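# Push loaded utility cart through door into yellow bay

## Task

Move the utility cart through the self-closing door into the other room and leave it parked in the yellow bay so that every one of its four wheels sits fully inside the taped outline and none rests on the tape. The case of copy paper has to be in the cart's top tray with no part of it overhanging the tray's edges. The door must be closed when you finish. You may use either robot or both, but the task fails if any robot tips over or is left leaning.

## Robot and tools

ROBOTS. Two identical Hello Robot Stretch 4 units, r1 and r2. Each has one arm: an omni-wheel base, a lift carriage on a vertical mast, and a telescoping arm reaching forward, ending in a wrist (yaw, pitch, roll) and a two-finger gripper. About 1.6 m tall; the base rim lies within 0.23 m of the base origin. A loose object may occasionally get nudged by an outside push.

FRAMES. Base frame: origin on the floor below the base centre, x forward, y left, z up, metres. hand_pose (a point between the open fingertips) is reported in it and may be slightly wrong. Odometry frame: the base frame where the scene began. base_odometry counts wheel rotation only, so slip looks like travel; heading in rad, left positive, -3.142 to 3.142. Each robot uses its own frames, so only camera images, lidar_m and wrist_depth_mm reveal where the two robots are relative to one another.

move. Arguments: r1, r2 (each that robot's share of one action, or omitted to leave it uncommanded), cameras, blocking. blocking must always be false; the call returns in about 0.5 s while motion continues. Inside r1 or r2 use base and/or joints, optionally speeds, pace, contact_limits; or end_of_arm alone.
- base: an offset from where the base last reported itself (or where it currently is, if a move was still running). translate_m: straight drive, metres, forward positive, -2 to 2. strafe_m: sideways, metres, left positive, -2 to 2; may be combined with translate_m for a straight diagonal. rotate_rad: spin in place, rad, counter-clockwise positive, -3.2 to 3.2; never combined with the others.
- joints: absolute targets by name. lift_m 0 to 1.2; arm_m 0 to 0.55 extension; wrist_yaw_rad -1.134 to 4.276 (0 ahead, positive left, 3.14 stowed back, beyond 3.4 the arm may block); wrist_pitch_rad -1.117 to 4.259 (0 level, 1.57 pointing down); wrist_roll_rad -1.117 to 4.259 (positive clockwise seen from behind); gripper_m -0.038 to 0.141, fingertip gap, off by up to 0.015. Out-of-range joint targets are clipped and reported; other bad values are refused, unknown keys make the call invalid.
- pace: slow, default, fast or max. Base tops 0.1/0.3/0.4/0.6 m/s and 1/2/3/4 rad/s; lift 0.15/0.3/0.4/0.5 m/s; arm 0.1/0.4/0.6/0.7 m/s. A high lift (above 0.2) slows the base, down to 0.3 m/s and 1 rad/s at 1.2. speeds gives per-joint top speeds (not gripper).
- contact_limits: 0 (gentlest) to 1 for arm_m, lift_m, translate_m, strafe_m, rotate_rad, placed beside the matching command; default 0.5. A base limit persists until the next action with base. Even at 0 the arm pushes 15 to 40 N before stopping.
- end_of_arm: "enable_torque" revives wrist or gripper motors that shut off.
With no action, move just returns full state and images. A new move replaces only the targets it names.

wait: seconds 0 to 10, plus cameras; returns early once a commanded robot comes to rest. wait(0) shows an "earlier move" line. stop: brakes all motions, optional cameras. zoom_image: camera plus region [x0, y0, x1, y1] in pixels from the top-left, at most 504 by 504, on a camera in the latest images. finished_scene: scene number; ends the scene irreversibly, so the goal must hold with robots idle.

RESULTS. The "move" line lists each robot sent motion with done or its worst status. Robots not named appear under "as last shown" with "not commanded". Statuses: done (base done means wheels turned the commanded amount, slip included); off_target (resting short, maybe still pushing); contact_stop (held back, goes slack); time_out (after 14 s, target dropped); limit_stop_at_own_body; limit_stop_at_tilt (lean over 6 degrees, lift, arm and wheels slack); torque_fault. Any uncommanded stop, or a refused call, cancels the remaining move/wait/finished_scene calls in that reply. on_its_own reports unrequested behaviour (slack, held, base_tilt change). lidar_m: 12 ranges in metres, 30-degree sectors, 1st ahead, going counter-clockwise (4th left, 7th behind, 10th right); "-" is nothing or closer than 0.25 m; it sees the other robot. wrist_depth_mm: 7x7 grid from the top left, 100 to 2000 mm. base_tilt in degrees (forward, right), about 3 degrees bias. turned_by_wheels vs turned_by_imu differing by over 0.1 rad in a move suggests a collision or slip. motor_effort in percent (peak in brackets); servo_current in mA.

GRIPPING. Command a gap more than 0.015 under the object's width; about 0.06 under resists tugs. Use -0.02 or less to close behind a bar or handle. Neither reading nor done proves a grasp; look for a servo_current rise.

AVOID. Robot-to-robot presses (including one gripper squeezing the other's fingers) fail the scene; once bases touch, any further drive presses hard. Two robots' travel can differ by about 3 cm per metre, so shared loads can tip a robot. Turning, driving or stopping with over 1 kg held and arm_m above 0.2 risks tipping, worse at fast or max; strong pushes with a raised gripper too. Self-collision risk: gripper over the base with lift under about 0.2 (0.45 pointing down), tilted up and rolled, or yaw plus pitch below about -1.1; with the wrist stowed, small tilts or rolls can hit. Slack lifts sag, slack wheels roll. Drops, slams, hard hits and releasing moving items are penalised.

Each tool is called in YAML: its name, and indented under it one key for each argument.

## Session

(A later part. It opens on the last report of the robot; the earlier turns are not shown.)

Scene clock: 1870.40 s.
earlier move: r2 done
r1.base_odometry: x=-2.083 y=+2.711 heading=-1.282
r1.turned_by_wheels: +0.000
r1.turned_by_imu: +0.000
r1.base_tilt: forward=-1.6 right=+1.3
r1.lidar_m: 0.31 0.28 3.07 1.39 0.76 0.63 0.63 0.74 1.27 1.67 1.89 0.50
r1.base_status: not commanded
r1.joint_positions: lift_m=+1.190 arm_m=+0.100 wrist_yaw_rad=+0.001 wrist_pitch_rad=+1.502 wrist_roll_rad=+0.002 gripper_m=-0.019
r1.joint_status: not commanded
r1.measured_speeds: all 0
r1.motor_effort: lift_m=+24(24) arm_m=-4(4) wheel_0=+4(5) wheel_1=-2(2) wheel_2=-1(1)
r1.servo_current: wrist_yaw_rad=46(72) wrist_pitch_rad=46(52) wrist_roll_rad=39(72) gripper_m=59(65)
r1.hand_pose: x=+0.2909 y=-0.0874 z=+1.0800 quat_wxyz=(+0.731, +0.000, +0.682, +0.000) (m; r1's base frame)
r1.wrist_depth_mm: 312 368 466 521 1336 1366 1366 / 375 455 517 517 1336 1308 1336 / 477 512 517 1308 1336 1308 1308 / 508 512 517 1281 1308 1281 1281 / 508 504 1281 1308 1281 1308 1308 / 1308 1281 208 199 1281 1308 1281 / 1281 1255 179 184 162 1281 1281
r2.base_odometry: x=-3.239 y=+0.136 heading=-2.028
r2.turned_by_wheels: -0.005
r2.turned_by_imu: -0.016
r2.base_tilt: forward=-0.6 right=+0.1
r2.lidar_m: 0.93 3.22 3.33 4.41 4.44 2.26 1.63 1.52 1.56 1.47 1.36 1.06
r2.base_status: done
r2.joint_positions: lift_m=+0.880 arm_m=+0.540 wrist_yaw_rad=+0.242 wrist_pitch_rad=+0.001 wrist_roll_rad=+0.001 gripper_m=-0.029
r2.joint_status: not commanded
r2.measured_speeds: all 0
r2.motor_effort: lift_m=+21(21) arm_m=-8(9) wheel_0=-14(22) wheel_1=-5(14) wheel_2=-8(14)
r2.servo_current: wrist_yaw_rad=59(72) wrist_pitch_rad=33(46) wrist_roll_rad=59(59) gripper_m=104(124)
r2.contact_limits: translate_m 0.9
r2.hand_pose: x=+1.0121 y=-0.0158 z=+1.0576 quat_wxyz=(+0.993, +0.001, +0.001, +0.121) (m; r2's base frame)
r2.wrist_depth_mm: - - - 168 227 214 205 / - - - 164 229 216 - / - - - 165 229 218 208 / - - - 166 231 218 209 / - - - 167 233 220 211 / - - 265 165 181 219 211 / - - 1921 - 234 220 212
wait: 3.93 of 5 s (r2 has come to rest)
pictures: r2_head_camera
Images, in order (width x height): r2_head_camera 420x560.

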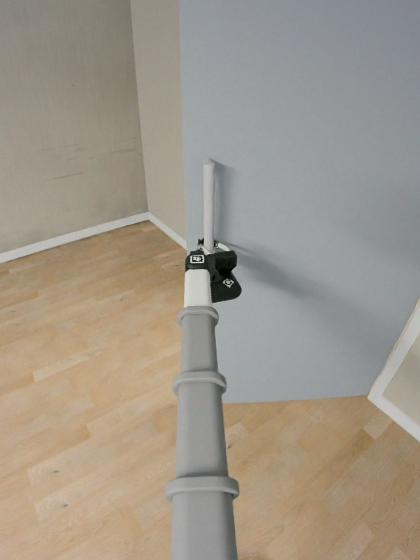

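move:
  blocking: false
  r2: {"base":{"translate_m":0.28,"strafe_m":0.10},"pace":"slow","contact_limits":{"translate_m":0.9}}
  cameras: []

wait:
  seconds: 5
  cameras: ["r2_head_camera"]

Scene clock: 1874.63 s.
move: r2 moving
r1: as last shown
r1.lidar_m: 0.32 0.27 3.08 1.41 0.76 0.62 0.63 0.73 1.26 1.67 1.91 0.50
r1.motor_effort: lift_m=+24(24) arm_m=-4(4) wheel_0=+4(4) wheel_1=-2(2) wheel_2=-1(1)
r1.servo_current: wrist_yaw_rad=59(65) wrist_pitch_rad=39(46) wrist_roll_rad=46(72) gripper_m=52(59)
r1.wrist_depth_mm: 309 364 459 521 1336 1308 1366 / 373 449 517 521 1336 1281 1336 / 477 508 512 1308 1281 1281 1281 / 517 508 512 1308 1336 1308 1308 / 508 504 1281 1255 1308 1255 1308 / 1255 1281 208 198 1255 1308 1281 / 1281 1308 179 184 162 1255 1281
r2.base_odometry: x=-3.240 y=+0.123 heading=-2.031
r2.turned_by_wheels: -0.002
r2.turned_by_imu: -0.002
r2.base_tilt: forward=-0.6 right=+0.1
r2.lidar_m: 0.96 3.20 3.31 4.40 4.44 2.26 1.63 1.54 1.60 1.45 1.35 1.06
r2.base_status: translate_m moving; strafe_m moving
r2.joint_positions: lift_m=+0.880 arm_m=+0.540 wrist_yaw_rad=+0.242 wrist_pitch_rad=+0.001 wrist_roll_rad=+0.001 gripper_m=-0.029
r2.joint_status: not commanded
r2.measured_speeds: translate_m=+0.049 strafe_m=+0.016 rotate_rad=+0.001 lift_m=+0.000 arm_m=+0.000 wrist_yaw_rad=+0.000 wrist_pitch_rad=+0.000 wrist_roll_rad=+0.000
r2.motor_effort: lift_m=+21(21) arm_m=-9(9) wheel_0=-12(13) wheel_1=-3(5) wheel_2=-15(15)
r2.servo_current: wrist_yaw_rad=65(65) wrist_pitch_rad=39(46) wrist_roll_rad=52(59) gripper_m=111(117)
r2.contact_limits: translate_m 0.9
r2.hand_pose: x=+1.0121 y=-0.0158 z=+1.0576 quat_wxyz=(+0.993, +0.001, +0.001, +0.121) (m; r2's base frame)
r2.wrist_depth_mm: - - - 167 227 214 205 / - - - 163 229 216 - / - - - 164 229 217 207 / - - - 166 231 217 208 / - - - 167 233 219 210 / - - - 165 180 219 211 / - - 265 - 234 217 212
pictures: none
No camera images: "cameras" was empty.

Scene clock: 1878.40 s.
earlier move: r2 done
r1.base_odometry: x=-2.083 y=+2.711 heading=-1.282
r1.turned_by_wheels: +0.000
r1.turned_by_imu: +0.000
r1.base_tilt: forward=-1.6 right=+1.3
r1.lidar_m: 0.31 0.28 3.05 1.38 0.76 0.63 0.64 0.74 1.27 1.67 1.88 0.51
r1.base_status: not commanded
r1.joint_positions: lift_m=+1.190 arm_m=+0.100 wrist_yaw_rad=+0.001 wrist_pitch_rad=+1.502 wrist_roll_rad=+0.002 gripper_m=-0.019
r1.joint_status: not commanded
r1.measured_speeds: all 0
r1.motor_effort: lift_m=+24(24) arm_m=-4(4) wheel_0=+4(5) wheel_1=-2(2) wheel_2=-1(1)
r1.servo_current: wrist_yaw_rad=33(72) wrist_pitch_rad=39(52) wrist_roll_rad=52(72) gripper_m=46(65)
r1.hand_pose: x=+0.2909 y=-0.0874 z=+1.0800 quat_wxyz=(+0.731, +0.000, +0.682, +0.000) (m; r1's base frame)
r1.wrist_depth_mm: 310 366 466 521 1308 1308 1336 / 375 452 517 517 1308 1308 1308 / 473 517 512 1308 1336 1308 1255 / 512 508 508 1308 1281 1308 1308 / 512 500 1308 1255 1308 1308 1308 / 1255 1255 208 198 1308 1255 1281 / 1281 1281 179 183 162 1281 1255
r2.base_odometry: x=-3.274 y=-0.159 heading=-2.031
r2.turned_by_wheels: +0.000
r2.turned_by_imu: -0.150
r2.base_tilt: forward=-0.6 right=+0.1
r2.lidar_m: 0.94 2.90 2.90 3.52 4.51 3.38 2.07 1.83 1.85 1.48 1.26 1.02
r2.base_status: done
r2.joint_positions: lift_m=+0.880 arm_m=+0.540 wrist_yaw_rad=+0.234 wrist_pitch_rad=+0.001 wrist_roll_rad=+0.001 gripper_m=-0.029
r2.joint_status: not commanded
r2.measured_speeds: all 0
r2.motor_effort: lift_m=+21(21) arm_m=-12(12) wheel_0=-14(28) wheel_1=-8(11) wheel_2=-9(23)
r2.servo_current: wrist_yaw_rad=98(104) wrist_pitch_rad=39(52) wrist_roll_rad=52(65) gripper_m=104(124)
r2.contact_limits: translate_m 0.9
r2.hand_pose: x=+1.0122 y=-0.0181 z=+1.0576 quat_wxyz=(+0.993, +0.001, +0.001, +0.117) (m; r2's base frame)
r2.wrist_depth_mm: - - - 167 223 203 190 / - - - 167 224 205 192 / - - - 165 226 206 193 / - - - 166 225 208 195 / - - - 167 229 208 195 / - - - 167 179 207 196 / - - 158 - 227 204 197
wait: 3.77 of 5 s (r2 has come to rest)
pictures: r2_head_camera
Images, in order (width x height): r2_head_camera 420x560.

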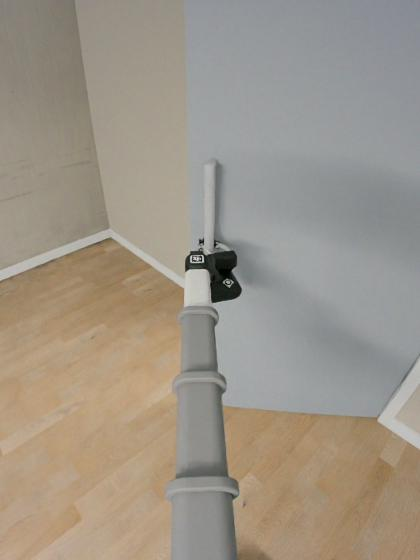

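move:
  blocking: false
  r2: {"base":{"translate_m":0.25,"strafe_m":-0.04},"pace":"slow","contact_limits":{"translate_m":0.9}}
  cameras: []

wait:
  seconds: 5
  cameras: ["r2_head_camera"]

Scene clock: 1885.87 s.
move: r2 moving
r1: as last shown
r1.lidar_m: 0.33 0.29 3.09 1.38 0.77 0.63 0.63 0.74 1.28 1.66 1.89 0.51
r1.motor_effort: lift_m=+24(24) arm_m=-4(4) wheel_0=+4(5) wheel_1=-1(2) wheel_2=-1(1)
r1.servo_current: wrist_yaw_rad=46(59) wrist_pitch_rad=52(52) wrist_roll_rad=52(65) gripper_m=52(59)
r1.wrist_depth_mm: 310 368 466 525 1308 1308 1336 / 373 452 521 517 1308 1281 1308 / 473 517 517 1308 1281 1308 1308 / 512 517 508 1281 1281 1308 1281 / 508 508 1255 1308 1255 1281 1281 / 1255 1281 209 198 1281 1281 1281 / 1281 1281 179 183 162 1281 1281
r2.base_odometry: x=-3.281 y=-0.169 heading=-2.032
r2.turned_by_wheels: -0.002
r2.turned_by_imu: -0.001
r2.base_tilt: forward=-0.6 right=+0.1
r2.lidar_m: 0.95 2.86 2.88 3.53 4.52 3.38 2.12 1.85 1.87 1.46 1.27 1.02
r2.base_status: translate_m moving; strafe_m moving
r2.joint_positions: lift_m=+0.880 arm_m=+0.540 wrist_yaw_rad=+0.234 wrist_pitch_rad=+0.001 wrist_roll_rad=+0.001 gripper_m=-0.029
r2.joint_status: not commanded
r2.measured_speeds: translate_m=+0.048 strafe_m=-0.008 rotate_rad=+0.000 lift_m=+0.000 arm_m=+0.000 wrist_yaw_rad=+0.000 wrist_pitch_rad=+0.000 wrist_roll_rad=+0.000
r2.motor_effort: lift_m=+21(21) arm_m=-12(12) wheel_0=-9(12) wheel_1=-1(7) wheel_2=-11(13)
r2.servo_current: wrist_yaw_rad=91(98) wrist_pitch_rad=46(46) wrist_roll_rad=46(52) gripper_m=111(111)
r2.contact_limits: translate_m 0.9
r2.hand_pose: x=+1.0122 y=-0.0181 z=+1.0576 quat_wxyz=(+0.993, +0.001, +0.001, +0.117) (m; r2's base frame)
r2.wrist_depth_mm: - - - 162 221 202 189 / - - - 162 224 204 190 / - - - 164 224 205 191 / - - - 164 224 206 193 / - - - 166 228 208 193 / - - - 167 179 205 195 / - - - - 227 200 195
pictures: none
No camera images: "cameras" was empty.

Scene clock: 1889.17 s.
earlier move: r2 done
r1.base_odometry: x=-2.083 y=+2.711 heading=-1.282
r1.turned_by_wheels: +0.000
r1.turned_by_imu: +0.000
r1.base_tilt: forward=-1.6 right=+1.3
r1.lidar_m: 0.33 0.29 3.07 1.39 0.77 0.64 0.63 0.74 1.30 1.66 1.90 0.51
r1.base_status: not commanded
r1.joint_positions: lift_m=+1.190 arm_m=+0.100 wrist_yaw_rad=+0.001 wrist_pitch_rad=+1.502 wrist_roll_rad=+0.002 gripper_m=-0.019
r1.joint_status: not commanded
r1.measured_speeds: all 0
r1.motor_effort: lift_m=+24(24) arm_m=-4(5) wheel_0=+4(5) wheel_1=-2(2) wheel_2=-1(2)
r1.servo_current: wrist_yaw_rad=46(65) wrist_pitch_rad=39(52) wrist_roll_rad=52(72) gripper_m=59(59)
r1.hand_pose: x=+0.2909 y=-0.0874 z=+1.0800 quat_wxyz=(+0.731, +0.000, +0.682, +0.000) (m; r1's base frame)
r1.wrist_depth_mm: 312 368 466 521 1336 1336 1336 / 375 449 517 517 1308 1308 1336 / 473 517 512 1281 1336 1308 1281 / 512 512 512 1255 1308 1255 1281 / 508 512 1281 1308 1281 1281 1308 / 1281 1281 209 198 1281 1308 1255 / 1281 1255 179 183 162 1281 1281
r2.base_odometry: x=-3.421 y=-0.365 heading=-2.032
r2.turned_by_wheels: +0.000
r2.turned_by_imu: -0.033
r2.base_tilt: forward=-0.6 right=+0.1
r2.lidar_m: 0.94 2.38 2.72 3.26 4.70 3.95 2.34 2.02 2.03 1.30 1.05 0.94
r2.base_status: done
r2.joint_positions: lift_m=+0.880 arm_m=+0.540 wrist_yaw_rad=+0.234 wrist_pitch_rad=+0.001 wrist_roll_rad=+0.001 gripper_m=-0.029
r2.joint_status: not commanded
r2.measured_speeds: all 0
r2.motor_effort: lift_m=+21(21) arm_m=-11(12) wheel_0=-11(20) wheel_1=-7(9) wheel_2=-6(17)
r2.servo_current: wrist_yaw_rad=85(104) wrist_pitch_rad=39(46) wrist_roll_rad=52(59) gripper_m=104(111)
r2.contact_limits: translate_m 0.9
r2.hand_pose: x=+1.0121 y=-0.0181 z=+1.0576 quat_wxyz=(+0.993, +0.001, +0.001, +0.117) (m; r2's base frame)
r2.wrist_depth_mm: - - - 160 218 189 171 / - - - 163 220 189 172 / - - - 163 220 191 172 / - - - 164 218 195 - / - - - 165 224 193 175 / - - 184 166 179 189 176 / - 119 - - 221 183 176
wait: 3.30 of 5 s (r2 has come to rest)
pictures: r2_head_camera
Images, in order (width x height): r2_head_camera 420x560.

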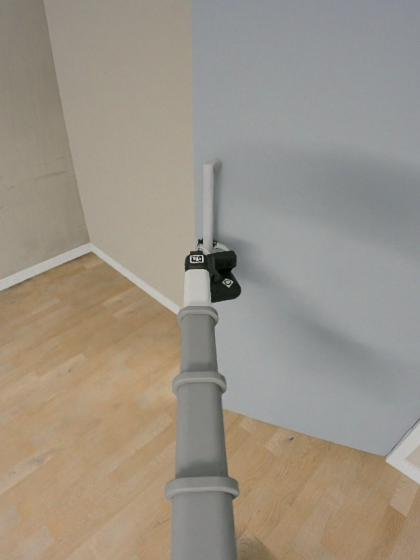

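move:
  blocking: false
  r2: {"base":{"translate_m":0.22,"strafe_m":-0.08},"joints":{"wrist_yaw_rad":0.05},"speeds":{"wrist_yaw_rad":0.1},"pace":"slow","contact_limits":{"translate_m":0.9}}
  cameras: []

wait:
  seconds: 5
  cameras: ["r2_head_camera"]

Scene clock: 1894.20 s.
move: r2 moving
r1: as last shown
r1.lidar_m: 0.30 0.29 3.08 1.37 0.75 0.63 0.64 0.73 1.27 1.66 1.90 0.50
r1.motor_effort: lift_m=+24(24) arm_m=-4(4) wheel_0=+4(5) wheel_1=-1(2) wheel_2=-1(1)
r1.servo_current: wrist_yaw_rad=52(65) wrist_pitch_rad=46(52) wrist_roll_rad=46(65) gripper_m=52(59)
r1.wrist_depth_mm: 312 368 469 517 1336 1336 1308 / 375 455 517 521 1308 1336 1308 / 473 517 512 1281 1308 1336 1336 / 512 517 508 1308 1308 1281 1308 / 508 504 1308 1281 1308 1281 1255 / 1281 1255 208 198 1281 1255 1255 / 1255 1255 179 183 162 1281 1281
r2.base_odometry: x=-3.431 y=-0.374 heading=-2.033
r2.turned_by_wheels: +0.000
r2.turned_by_imu: +0.000
r2.base_tilt: forward=-0.6 right=+0.1
r2.lidar_m: 0.94 2.41 2.72 3.24 4.70 3.95 2.34 2.03 2.04 1.27 1.02 0.94
r2.base_status: translate_m moving; strafe_m moving
r2.joint_positions: lift_m=+0.880 arm_m=+0.540 wrist_yaw_rad=+0.209 wrist_pitch_rad=+0.001 wrist_roll_rad=+0.001 gripper_m=-0.029
r2.joint_status: wrist_yaw_rad moving
r2.measured_speeds: translate_m=+0.048 strafe_m=-0.017 rotate_rad=+0.003 lift_m=+0.000 arm_m=+0.000 wrist_yaw_rad=-0.087 wrist_pitch_rad=+0.000 wrist_roll_rad=+0.000
r2.motor_effort: lift_m=+21(21) arm_m=-11(11) wheel_0=+3(13) wheel_1=+0(5) wheel_2=-5(9)
r2.servo_current: wrist_yaw_rad=98(98) wrist_pitch_rad=39(46) wrist_roll_rad=46(52) gripper_m=104(111)
r2.contact_limits: translate_m 0.9
r2.hand_pose: x=+1.0116 y=-0.0258 z=+1.0576 quat_wxyz=(+0.995, +0.001, +0.001, +0.104) (m; r2's base frame)
r2.wrist_depth_mm: - - - 161 216 187 170 / - - - 162 218 187 170 / - - - 162 219 189 172 / - - - 163 221 191 - / - - - 164 223 191 174 / - - 183 166 180 192 174 / - 140 - - 220 185 175
pictures: none
No camera images: "cameras" was empty.

Scene clock: 1897.27 s.
earlier move: r2 done
r1.base_odometry: x=-2.083 y=+2.711 heading=-1.282
r1.turned_by_wheels: +0.000
r1.turned_by_imu: +0.000
r1.base_tilt: forward=-1.6 right=+1.3
r1.lidar_m: 0.31 0.28 3.08 1.39 0.76 0.65 0.62 0.74 1.27 1.65 1.89 0.48
r1.base_status: not commanded
r1.joint_positions: lift_m=+1.190 arm_m=+0.100 wrist_yaw_rad=+0.001 wrist_pitch_rad=+1.502 wrist_roll_rad=+0.002 gripper_m=-0.019
r1.joint_status: not commanded
r1.measured_speeds: all 0
r1.motor_effort: lift_m=+24(24) arm_m=-4(4) wheel_0=+4(5) wheel_1=-2(2) wheel_2=-1(1)
r1.servo_current: wrist_yaw_rad=52(65) wrist_pitch_rad=39(52) wrist_roll_rad=39(72) gripper_m=46(59)
r1.hand_pose: x=+0.2909 y=-0.0874 z=+1.0800 quat_wxyz=(+0.731, +0.000, +0.682, +0.000) (m; r1's base frame)
r1.wrist_depth_mm: 309 368 462 521 1336 1336 1336 / 373 452 521 517 1336 1336 1308 / 477 512 512 1281 1308 1308 1308 / 512 517 512 1308 1308 1255 1308 / 504 504 1281 1281 1281 1281 1281 / 1281 1255 209 199 1281 1281 1281 / 1255 1281 179 183 162 1281 1281
r2.base_odometry: x=-3.591 y=-0.526 heading=-2.032
r2.turned_by_wheels: +0.000
r2.turned_by_imu: +0.003
r2.base_tilt: forward=-0.6 right=+0.1
r2.lidar_m: 0.92 1.96 2.61 3.13 4.90 4.14 2.43 2.13 1.73 1.04 0.86 0.84
r2.base_status: done
r2.joint_positions: lift_m=+0.880 arm_m=+0.540 wrist_yaw_rad=+0.057 wrist_pitch_rad=+0.001 wrist_roll_rad=+0.001 gripper_m=-0.029
r2.joint_status: all done
r2.measured_speeds: all 0
r2.motor_effort: lift_m=+21(21) arm_m=-6(12) wheel_0=-2(14) wheel_1=+0(10) wheel_2=+2(9)
r2.servo_current: wrist_yaw_rad=59(215) wrist_pitch_rad=39(46) wrist_roll_rad=46(65) gripper_m=98(111)
r2.contact_limits: translate_m 0.9
r2.hand_pose: x=+1.0040 y=-0.0707 z=+1.0576 quat_wxyz=(+1.000, +0.001, +0.001, +0.029) (m; r2's base frame)
r2.wrist_depth_mm: - - - 162 214 179 - / - 1808 - 163 215 181 - / - - - 164 222 187 163 / - - - 164 219 183 165 / - - - 166 221 184 168 / - 1756 181 166 180 181 166 / - 1863 - - 216 174 -
wait: 3.07 of 5 s (r2 has come to rest)
pictures: r2_head_camera
Images, in order (width x height): r2_head_camera 420x560.

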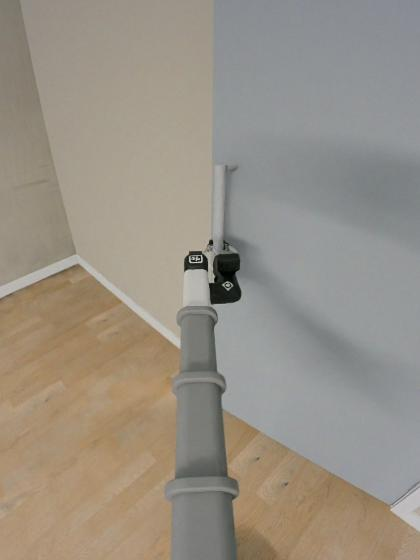

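move:
  blocking: false
  r2: {"base":{"translate_m":0.18,"strafe_m":-0.11},"joints":{"wrist_yaw_rad":-0.15},"speeds":{"wrist_yaw_rad":0.1},"pace":"slow","contact_limits":{"translate_m":0.9}}
  cameras: []

wait:
  seconds: 5
  cameras: ["r2_head_camera"]

Scene clock: 1902.67 s.
move: r2 moving
r1: as last shown
r1.lidar_m: 0.33 0.27 3.07 1.39 0.77 0.64 0.63 0.72 1.24 1.65 1.88 0.50
r1.motor_effort: lift_m=+24(24) arm_m=-4(4) wheel_0=+4(4) wheel_1=-2(2) wheel_2=-1(1)
r1.servo_current: wrist_yaw_rad=46(65) wrist_pitch_rad=46(46) wrist_roll_rad=52(65) gripper_m=52(59)
r1.wrist_depth_mm: 309 368 462 517 1308 1336 1336 / 373 452 521 521 1308 1336 1308 / 477 512 512 1308 1281 1308 1308 / 512 512 508 1308 1308 1308 1308 / 508 512 1281 1308 1281 1281 1281 / 1255 1308 209 198 1281 1281 1308 / 1255 1281 179 183 162 1255 1255
r2.base_odometry: x=-3.603 y=-0.534 heading=-2.032
r2.turned_by_wheels: +0.000
r2.turned_by_imu: +0.001
r2.base_tilt: forward=-0.6 right=+0.1
r2.lidar_m: 0.93 1.97 2.62 3.08 4.93 4.12 2.45 2.14 1.69 1.03 0.84 0.83
r2.base_status: translate_m moving; strafe_m moving
r2.joint_positions: lift_m=+0.880 arm_m=+0.540 wrist_yaw_rad=+0.026 wrist_pitch_rad=+0.001 wrist_roll_rad=+0.001 gripper_m=-0.029
r2.joint_status: wrist_yaw_rad moving
r2.measured_speeds: translate_m=+0.047 strafe_m=-0.029 rotate_rad=+0.004 lift_m=+0.000 arm_m=+0.000 wrist_yaw_rad=-0.084 wrist_pitch_rad=+0.000 wrist_roll_rad=+0.000
r2.motor_effort: lift_m=+21(21) arm_m=-6(6) wheel_0=+9(9) wheel_1=-6(6) wheel_2=+0(4)
r2.servo_current: wrist_yaw_rad=117(117) wrist_pitch_rad=33(46) wrist_roll_rad=59(59) gripper_m=98(104)
r2.contact_limits: translate_m 0.9
r2.hand_pose: x=+1.0016 y=-0.0800 z=+1.0576 quat_wxyz=(+1.000, +0.001, +0.001, +0.013) (m; r2's base frame)
r2.wrist_depth_mm: - - - 161 211 178 - / - - - 162 211 180 - / - - - 162 219 184 162 / - - - 167 216 178 162 / - - - 165 218 183 167 / - 1756 182 167 180 183 164 / - - - - 214 - -
pictures: none
No camera images: "cameras" was empty.

Scene clock: 1905.47 s.
earlier move: r2 done
r1.base_odometry: x=-2.083 y=+2.711 heading=-1.282
r1.turned_by_wheels: +0.000
r1.turned_by_imu: +0.000
r1.base_tilt: forward=-1.6 right=+1.3
r1.lidar_m: 0.32 0.30 3.05 1.39 0.78 0.64 0.62 0.75 1.27 1.66 1.86 0.47
r1.base_status: not commanded
r1.joint_positions: lift_m=+1.190 arm_m=+0.100 wrist_yaw_rad=+0.001 wrist_pitch_rad=+1.502 wrist_roll_rad=+0.002 gripper_m=-0.019
r1.joint_status: not commanded
r1.measured_speeds: all 0
r1.motor_effort: lift_m=+24(24) arm_m=-4(5) wheel_0=+3(4) wheel_1=-2(2) wheel_2=-1(1)
r1.servo_current: wrist_yaw_rad=39(72) wrist_pitch_rad=46(52) wrist_roll_rad=39(65) gripper_m=59(59)
r1.hand_pose: x=+0.2909 y=-0.0874 z=+1.0800 quat_wxyz=(+0.731, +0.000, +0.682, +0.000) (m; r1's base frame)
r1.wrist_depth_mm: 310 370 466 525 1336 1336 1336 / 373 449 517 521 1308 1336 1336 / 473 521 521 1308 1308 1281 1308 / 508 512 508 1281 1336 1281 1281 / 512 508 1281 1281 1281 1281 1308 / 1255 1281 208 198 1281 1255 1255 / 1281 1281 179 183 162 1255 1281
r2.base_odometry: x=-3.769 y=-0.638 heading=-2.033
r2.turned_by_wheels: -0.001
r2.turned_by_imu: +0.060
r2.base_tilt: forward=-0.7 right=+0.1
r2.lidar_m: 0.90 1.81 2.57 3.15 5.08 3.88 2.44 2.18 1.28 0.77 0.73 0.73
r2.base_status: done
r2.joint_positions: lift_m=+0.880 arm_m=+0.540 wrist_yaw_rad=-0.163 wrist_pitch_rad=+0.001 wrist_roll_rad=+0.001 gripper_m=-0.029
r2.joint_status: all done
r2.measured_speeds: all 0
r2.motor_effort: lift_m=+21(21) arm_m=+5(6) wheel_0=+4(32) wheel_1=+3(16) wheel_2=-19(21)
r2.servo_current: wrist_yaw_rad=78(234) wrist_pitch_rad=46(46) wrist_roll_rad=26(65) gripper_m=65(104)
r2.contact_limits: translate_m 0.9
r2.hand_pose: x=+0.9812 y=-0.1330 z=+1.0576 quat_wxyz=(+0.997, +0.001, +0.000, -0.081) (m; r2's base frame)
r2.wrist_depth_mm: - 399 267 129 190 164 - / - 402 271 130 187 162 - / - 404 274 131 193 167 - / - 397 278 132 194 168 - / - 418 304 133 191 166 151 / - 402 187 134 177 167 153 / - - 325 - 193 - -
wait: 2.80 of 5 s (r2 has come to rest)
pictures: r2_head_camera
Images, in order (width x height): r2_head_camera 420x560.

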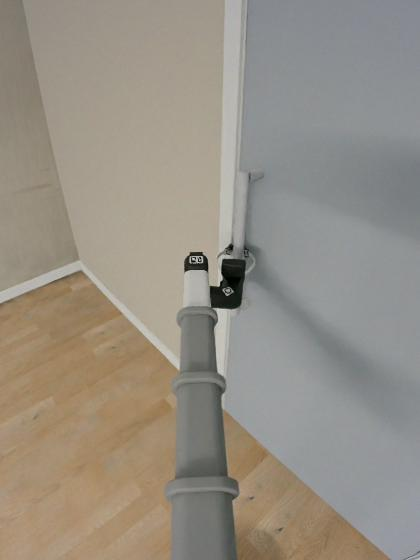

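zoom_image:
  camera: "r2_head_camera"
  region: [190, 60, 290, 440]

Scaled by 1.326 from the camera's 420x560 image, which has a finer 1200x1600 frame.

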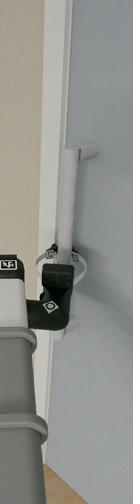

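move:
  blocking: false
  r2: {"joints":{"gripper_m":0.07}}
  cameras: []

wait:
  seconds: 2.5
  cameras: ["r2_head_camera"]

Scene clock: 1912.70 s.
move: r2 moving
r1: as last shown
r1.lidar_m: 0.33 0.28 3.05 1.37 0.77 0.63 0.64 0.75 1.31 1.64 1.92 0.51
r1.motor_effort: lift_m=+24(24) arm_m=-4(4) wheel_0=+4(4) wheel_1=-1(2) wheel_2=-1(1)
r1.servo_current: wrist_yaw_rad=59(65) wrist_pitch_rad=39(46) wrist_roll_rad=33(65) gripper_m=52(59)
r1.wrist_depth_mm: 310 366 466 521 1336 1308 1336 / 373 452 521 517 1308 1308 1336 / 477 512 517 1308 1308 1308 1336 / 508 508 517 1308 1308 1281 1308 / 504 512 1281 1255 1281 1255 1308 / 1255 1281 208 198 1281 1281 1281 / 1255 1281 179 184 161 1281 1281
r2.base_odometry: x=-3.769 y=-0.638 heading=-2.033
r2.turned_by_wheels: +0.000
r2.turned_by_imu: +0.004
r2.base_tilt: forward=-0.8 right=+0.1
r2.lidar_m: 0.88 1.84 2.59 3.16 5.06 3.86 2.41 2.18 1.27 0.78 0.72 0.73
r2.base_status: not commanded
r2.joint_positions: lift_m=+0.880 arm_m=+0.540 wrist_yaw_rad=-0.165 wrist_pitch_rad=+0.001 wrist_roll_rad=+0.001 gripper_m=-0.003
r2.joint_status: gripper_m moving
r2.measured_speeds: all 0
r2.motor_effort: lift_m=+21(21) arm_m=+5(5) wheel_0=+4(5) wheel_1=+3(3) wheel_2=-19(20)
r2.servo_current: wrist_yaw_rad=91(91) wrist_pitch_rad=39(46) wrist_roll_rad=59(59) gripper_m=85(98)
r2.contact_limits: translate_m 0.9
r2.hand_pose: x=+0.9810 y=-0.1335 z=+1.0576 quat_wxyz=(+0.997, +0.001, +0.000, -0.082) (m; r2's base frame)
r2.wrist_depth_mm: - 404 273 131 192 167 - / - 407 276 132 190 164 - / - 410 278 133 191 170 - / - 418 304 134 193 171 - / - 407 309 136 194 168 154 / - 413 186 137 178 169 155 / - 139 315 - 197 - -
pictures: none
No camera images: "cameras" was empty.

Scene clock: 1913.90 s.
earlier move: r2 done
r1.base_odometry: x=-2.083 y=+2.711 heading=-1.282
r1.turned_by_wheels: +0.000
r1.turned_by_imu: +0.000
r1.base_tilt: forward=-1.6 right=+1.3
r1.lidar_m: 0.33 0.28 3.07 1.38 0.76 0.63 0.63 0.74 1.31 1.67 1.87 0.50
r1.base_status: not commanded
r1.joint_positions: lift_m=+1.190 arm_m=+0.100 wrist_yaw_rad=+0.001 wrist_pitch_rad=+1.502 wrist_roll_rad=+0.002 gripper_m=-0.019
r1.joint_status: not commanded
r1.measured_speeds: all 0
r1.motor_effort: lift_m=+24(24) arm_m=-4(5) wheel_0=+3(5) wheel_1=-2(2) wheel_2=-1(1)
r1.servo_current: wrist_yaw_rad=39(78) wrist_pitch_rad=39(52) wrist_roll_rad=52(65) gripper_m=59(59)
r1.hand_pose: x=+0.2909 y=-0.0874 z=+1.0800 quat_wxyz=(+0.731, +0.000, +0.682, +0.000) (m; r1's base frame)
r1.wrist_depth_mm: 312 368 466 521 1336 1336 1366 / 375 452 517 521 1336 1308 1308 / 477 517 517 1255 1308 1308 1308 / 512 512 504 1308 1281 1281 1281 / 508 508 1281 1281 1281 1281 1255 / 1281 1255 208 198 1281 1255 1255 / 1255 1281 179 184 162 1255 1281
r2.base_odometry: x=-3.769 y=-0.638 heading=-2.034
r2.turned_by_wheels: +0.000
r2.turned_by_imu: +0.000
r2.base_tilt: forward=-0.8 right=+0.1
r2.lidar_m: 0.90 1.82 2.56 3.16 5.10 3.85 2.43 2.18 1.26 0.78 0.72 0.71
r2.base_status: not commanded
r2.joint_positions: lift_m=+0.880 arm_m=+0.540 wrist_yaw_rad=-0.165 wrist_pitch_rad=+0.001 wrist_roll_rad=+0.001 gripper_m=+0.070
r2.joint_status: all done
r2.measured_speeds: all 0
r2.motor_effort: lift_m=+21(21) arm_m=+5(5) wheel_0=+2(5) wheel_1=+3(3) wheel_2=-19(20)
r2.servo_current: wrist_yaw_rad=91(91) wrist_pitch_rad=39(46) wrist_roll_rad=46(59) gripper_m=52(117)
r2.contact_limits: translate_m 0.9
r2.hand_pose: x=+0.9810 y=-0.1335 z=+1.0576 quat_wxyz=(+0.997, +0.001, +0.000, -0.082) (m; r2's base frame)
r2.wrist_depth_mm: - 387 273 130 188 167 - / - 410 276 132 189 164 - / - 413 301 132 191 169 - / - 418 303 133 192 171 - / - 407 309 134 189 168 154 / - 413 195 135 174 169 154 / - 127 279 - 196 159 -
wait: 1.20 of 2.5 s (r2 has come to rest)
pictures: r2_head_camera
Images, in order (width x height): r2_head_camera 420x560.

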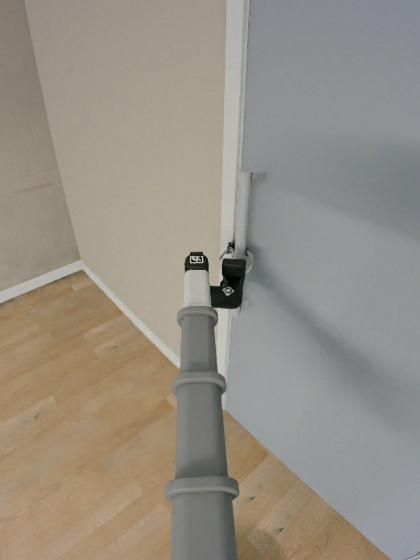

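move:
  blocking: false
  r2: {"base":{"translate_m":-0.16,"strafe_m":0.03},"pace":"slow"}
  cameras: []

wait:
  seconds: 3.5
  cameras: ["r2_head_camera"]

Scene clock: 1920.13 s.
move: r2 moving
r1: as last shown
r1.base_tilt: forward=-1.6 right=+1.2
r1.lidar_m: 0.32 0.29 3.08 1.35 0.76 0.62 0.64 0.74 1.27 1.65 1.90 0.50
r1.motor_effort: lift_m=+24(24) arm_m=-4(4) wheel_0=+4(4) wheel_1=-1(2) wheel_2=-1(1)
r1.servo_current: wrist_yaw_rad=59(59) wrist_pitch_rad=39(46) wrist_roll_rad=33(65) gripper_m=52(59)
r1.wrist_depth_mm: 310 368 462 521 1308 1336 1336 / 373 455 517 521 1281 1336 1281 / 477 508 512 1308 1336 1281 1308 / 512 512 508 1308 1308 1308 1255 / 508 508 1281 1281 1281 1281 1308 / 1255 1281 209 198 1281 1281 1281 / 1281 1255 180 184 162 1255 1255
r2.base_odometry: x=-3.762 y=-0.629 heading=-2.035
r2.turned_by_wheels: -0.001
r2.turned_by_imu: -0.001
r2.base_tilt: forward=-0.7 right=+0.0
r2.lidar_m: 0.88 1.82 2.56 3.20 5.07 3.88 2.42 2.19 1.29 0.81 0.70 0.74
r2.base_status: translate_m moving; strafe_m moving
r2.joint_positions: lift_m=+0.880 arm_m=+0.540 wrist_yaw_rad=-0.162 wrist_pitch_rad=+0.001 wrist_roll_rad=+0.001 gripper_m=+0.070
r2.joint_status: not commanded
r2.measured_speeds: translate_m=-0.052 strafe_m=+0.012 rotate_rad=+0.010 lift_m=+0.000 arm_m=+0.000 wrist_yaw_rad=+0.000 wrist_pitch_rad=+0.000 wrist_roll_rad=+0.000
r2.motor_effort: lift_m=+21(21) arm_m=+5(5) wheel_0=-14(17) wheel_1=-7(9) wheel_2=-1(18)
r2.servo_current: wrist_yaw_rad=72(91) wrist_pitch_rad=39(46) wrist_roll_rad=52(52) gripper_m=52(59)
r2.hand_pose: x=+0.9813 y=-0.1328 z=+1.0576 quat_wxyz=(+0.997, +0.001, +0.000, -0.081) (m; r2's base frame)
r2.wrist_depth_mm: - 410 309 138 194 169 - / - 415 312 138 192 170 155 / - 418 314 141 194 175 - / - 424 317 142 195 173 - / - 430 322 141 200 174 - / - 436 195 141 173 175 - / - 402 330 - 199 167 -
pictures: none
No camera images: "cameras" was empty.

Scene clock: 1922.53 s.
earlier move: r2 done
r1.base_odometry: x=-2.083 y=+2.711 heading=-1.282
r1.turned_by_wheels: +0.000
r1.turned_by_imu: +0.000
r1.base_tilt: forward=-1.6 right=+1.3
r1.lidar_m: 0.32 0.28 3.07 1.37 0.76 0.64 0.62 0.74 1.29 1.67 1.90 0.50
r1.base_status: not commanded
r1.joint_positions: lift_m=+1.190 arm_m=+0.100 wrist_yaw_rad=+0.001 wrist_pitch_rad=+1.502 wrist_roll_rad=+0.002 gripper_m=-0.019
r1.joint_status: not commanded
r1.measured_speeds: all 0
r1.motor_effort: lift_m=+24(24) arm_m=-4(4) wheel_0=+4(4) wheel_1=-2(2) wheel_2=-1(1)
r1.servo_current: wrist_yaw_rad=33(65) wrist_pitch_rad=46(52) wrist_roll_rad=46(72) gripper_m=46(59)
r1.hand_pose: x=+0.2909 y=-0.0874 z=+1.0800 quat_wxyz=(+0.731, +0.000, +0.682, +0.000) (m; r1's base frame)
r1.wrist_depth_mm: 309 366 466 525 1308 1336 1308 / 377 452 517 517 1336 1308 1308 / 480 521 512 1308 1336 1308 1308 / 512 508 512 1308 1281 1308 1281 / 504 508 1281 1308 1308 1281 1281 / 1281 1255 208 199 1281 1281 1281 / 1281 1281 179 183 162 1281 1281
r2.base_odometry: x=-3.671 y=-0.509 heading=-2.034
r2.turned_by_wheels: +0.001
r2.turned_by_imu: +0.001
r2.base_tilt: forward=-0.7 right=+0.0
r2.lidar_m: 1.03 2.11 2.68 3.28 4.96 3.61 2.30 2.10 1.49 0.92 0.85 0.87
r2.base_status: done
r2.joint_positions: lift_m=+0.880 arm_m=+0.540 wrist_yaw_rad=-0.153 wrist_pitch_rad=+0.001 wrist_roll_rad=+0.001 gripper_m=+0.070
r2.joint_status: not commanded
r2.measured_speeds: all 0
r2.motor_effort: lift_m=+21(21) arm_m=+5(6) wheel_0=-3(17) wheel_1=-4(9) wheel_2=+5(18)
r2.servo_current: wrist_yaw_rad=52(91) wrist_pitch_rad=39(46) wrist_roll_rad=52(59) gripper_m=52(59)
r2.hand_pose: x=+0.9825 y=-0.1303 z=+1.0576 quat_wxyz=(+0.997, +0.001, +0.000, -0.076) (m; r2's base frame)
r2.wrist_depth_mm: - - 469 397 334 285 250 / - - - 397 334 281 248 / 1576 - - 397 330 283 253 / 1708 - - 402 338 286 255 / - - - 404 325 287 255 / - - 188 303 190 289 257 / - - - - 327 272 258
wait: 2.40 of 3.5 s (r2 has come to rest)
pictures: r2_head_camera
Images, in order (width x height): r2_head_camera 420x560.

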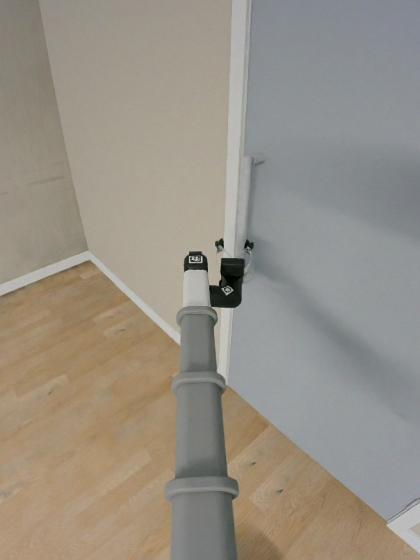

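wait:
  seconds: 0.1
  cameras: ["r1_head_camera"]

zoom_image:
  camera: "r1_head_camera"
  region: [40, 0, 300, 310]

Scene clock: 1925.20 s.
r1.base_odometry: x=-2.083 y=+2.711 heading=-1.282
r1.turned_by_wheels: +0.000
r1.turned_by_imu: +0.000
r1.base_tilt: forward=-1.6 right=+1.3
r1.lidar_m: 0.32 0.27 3.06 1.38 0.78 0.63 0.63 0.75 1.26 1.67 1.89 0.51
r1.base_status: not commanded
r1.joint_positions: lift_m=+1.190 arm_m=+0.100 wrist_yaw_rad=+0.001 wrist_pitch_rad=+1.502 wrist_roll_rad=+0.002 gripper_m=-0.019
r1.joint_status: not commanded
r1.measured_speeds: all 0
r1.motor_effort: lift_m=+24(24) arm_m=-4(4) wheel_0=+4(4) wheel_1=-2(2) wheel_2=-1(1)
r1.servo_current: wrist_yaw_rad=33(65) wrist_pitch_rad=39(52) wrist_roll_rad=46(72) gripper_m=59(59)
r1.hand_pose: x=+0.2909 y=-0.0874 z=+1.0800 quat_wxyz=(+0.731, +0.000, +0.682, +0.000) (m; r1's base frame)
r1.wrist_depth_mm: 310 366 466 521 1308 1336 1336 / 373 452 521 512 1308 1308 1308 / 477 512 512 1308 1336 1308 1308 / 508 512 512 1281 1308 1308 1308 / 508 508 1281 1255 1308 1255 1281 / 1255 1281 208 198 1255 1255 1281 / 1281 1281 179 184 162 1255 1281
r2.base_odometry: x=-3.671 y=-0.509 heading=-2.034
r2.turned_by_wheels: +0.000
r2.turned_by_imu: +0.000
r2.base_tilt: forward=-0.6 right=+0.0
r2.lidar_m: 1.05 2.12 2.69 3.32 4.95 3.60 2.34 2.09 1.48 0.95 0.85 0.86
r2.base_status: done
r2.joint_positions: lift_m=+0.880 arm_m=+0.540 wrist_yaw_rad=-0.153 wrist_pitch_rad=+0.001 wrist_roll_rad=+0.001 gripper_m=+0.070
r2.joint_status: not commanded
r2.measured_speeds: all 0
r2.motor_effort: lift_m=+21(21) arm_m=+5(6) wheel_0=-3(17) wheel_1=-4(9) wheel_2=+5(18)
r2.servo_current: wrist_yaw_rad=46(91) wrist_pitch_rad=46(46) wrist_roll_rad=59(59) gripper_m=52(59)
r2.hand_pose: x=+0.9825 y=-0.1303 z=+1.0576 quat_wxyz=(+0.997, +0.001, +0.000, -0.076) (m; r2's base frame)
r2.wrist_depth_mm: - - 466 397 332 286 251 / - - - 397 332 281 247 / 1618 - - 397 330 283 254 / 1661 - - 399 338 287 254 / - - - 402 325 286 256 / - - 188 304 190 289 257 / - - - - 330 270 257
wait: 0.10 s; at rest from the start
pictures: r1_head_camera
Images, in order (width x height): r1_head_camera 420x560.

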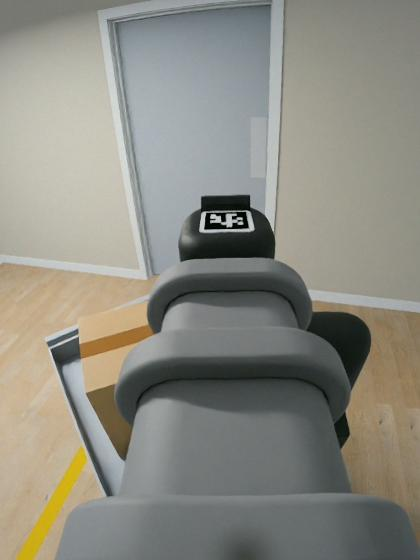

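Scaled by 1.626 from the camera's 420x560 image, which has a finer 600x800 frame.

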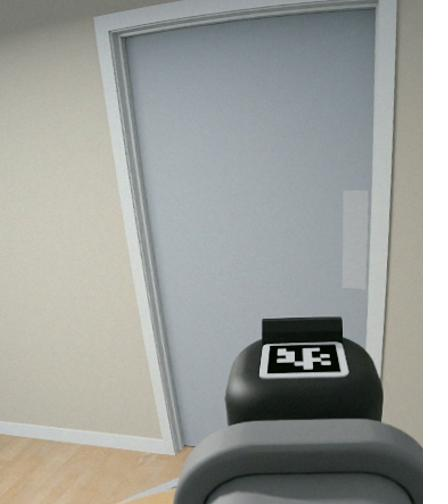

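finished_scene:
  scene: 2

The scene is finished: the task was done.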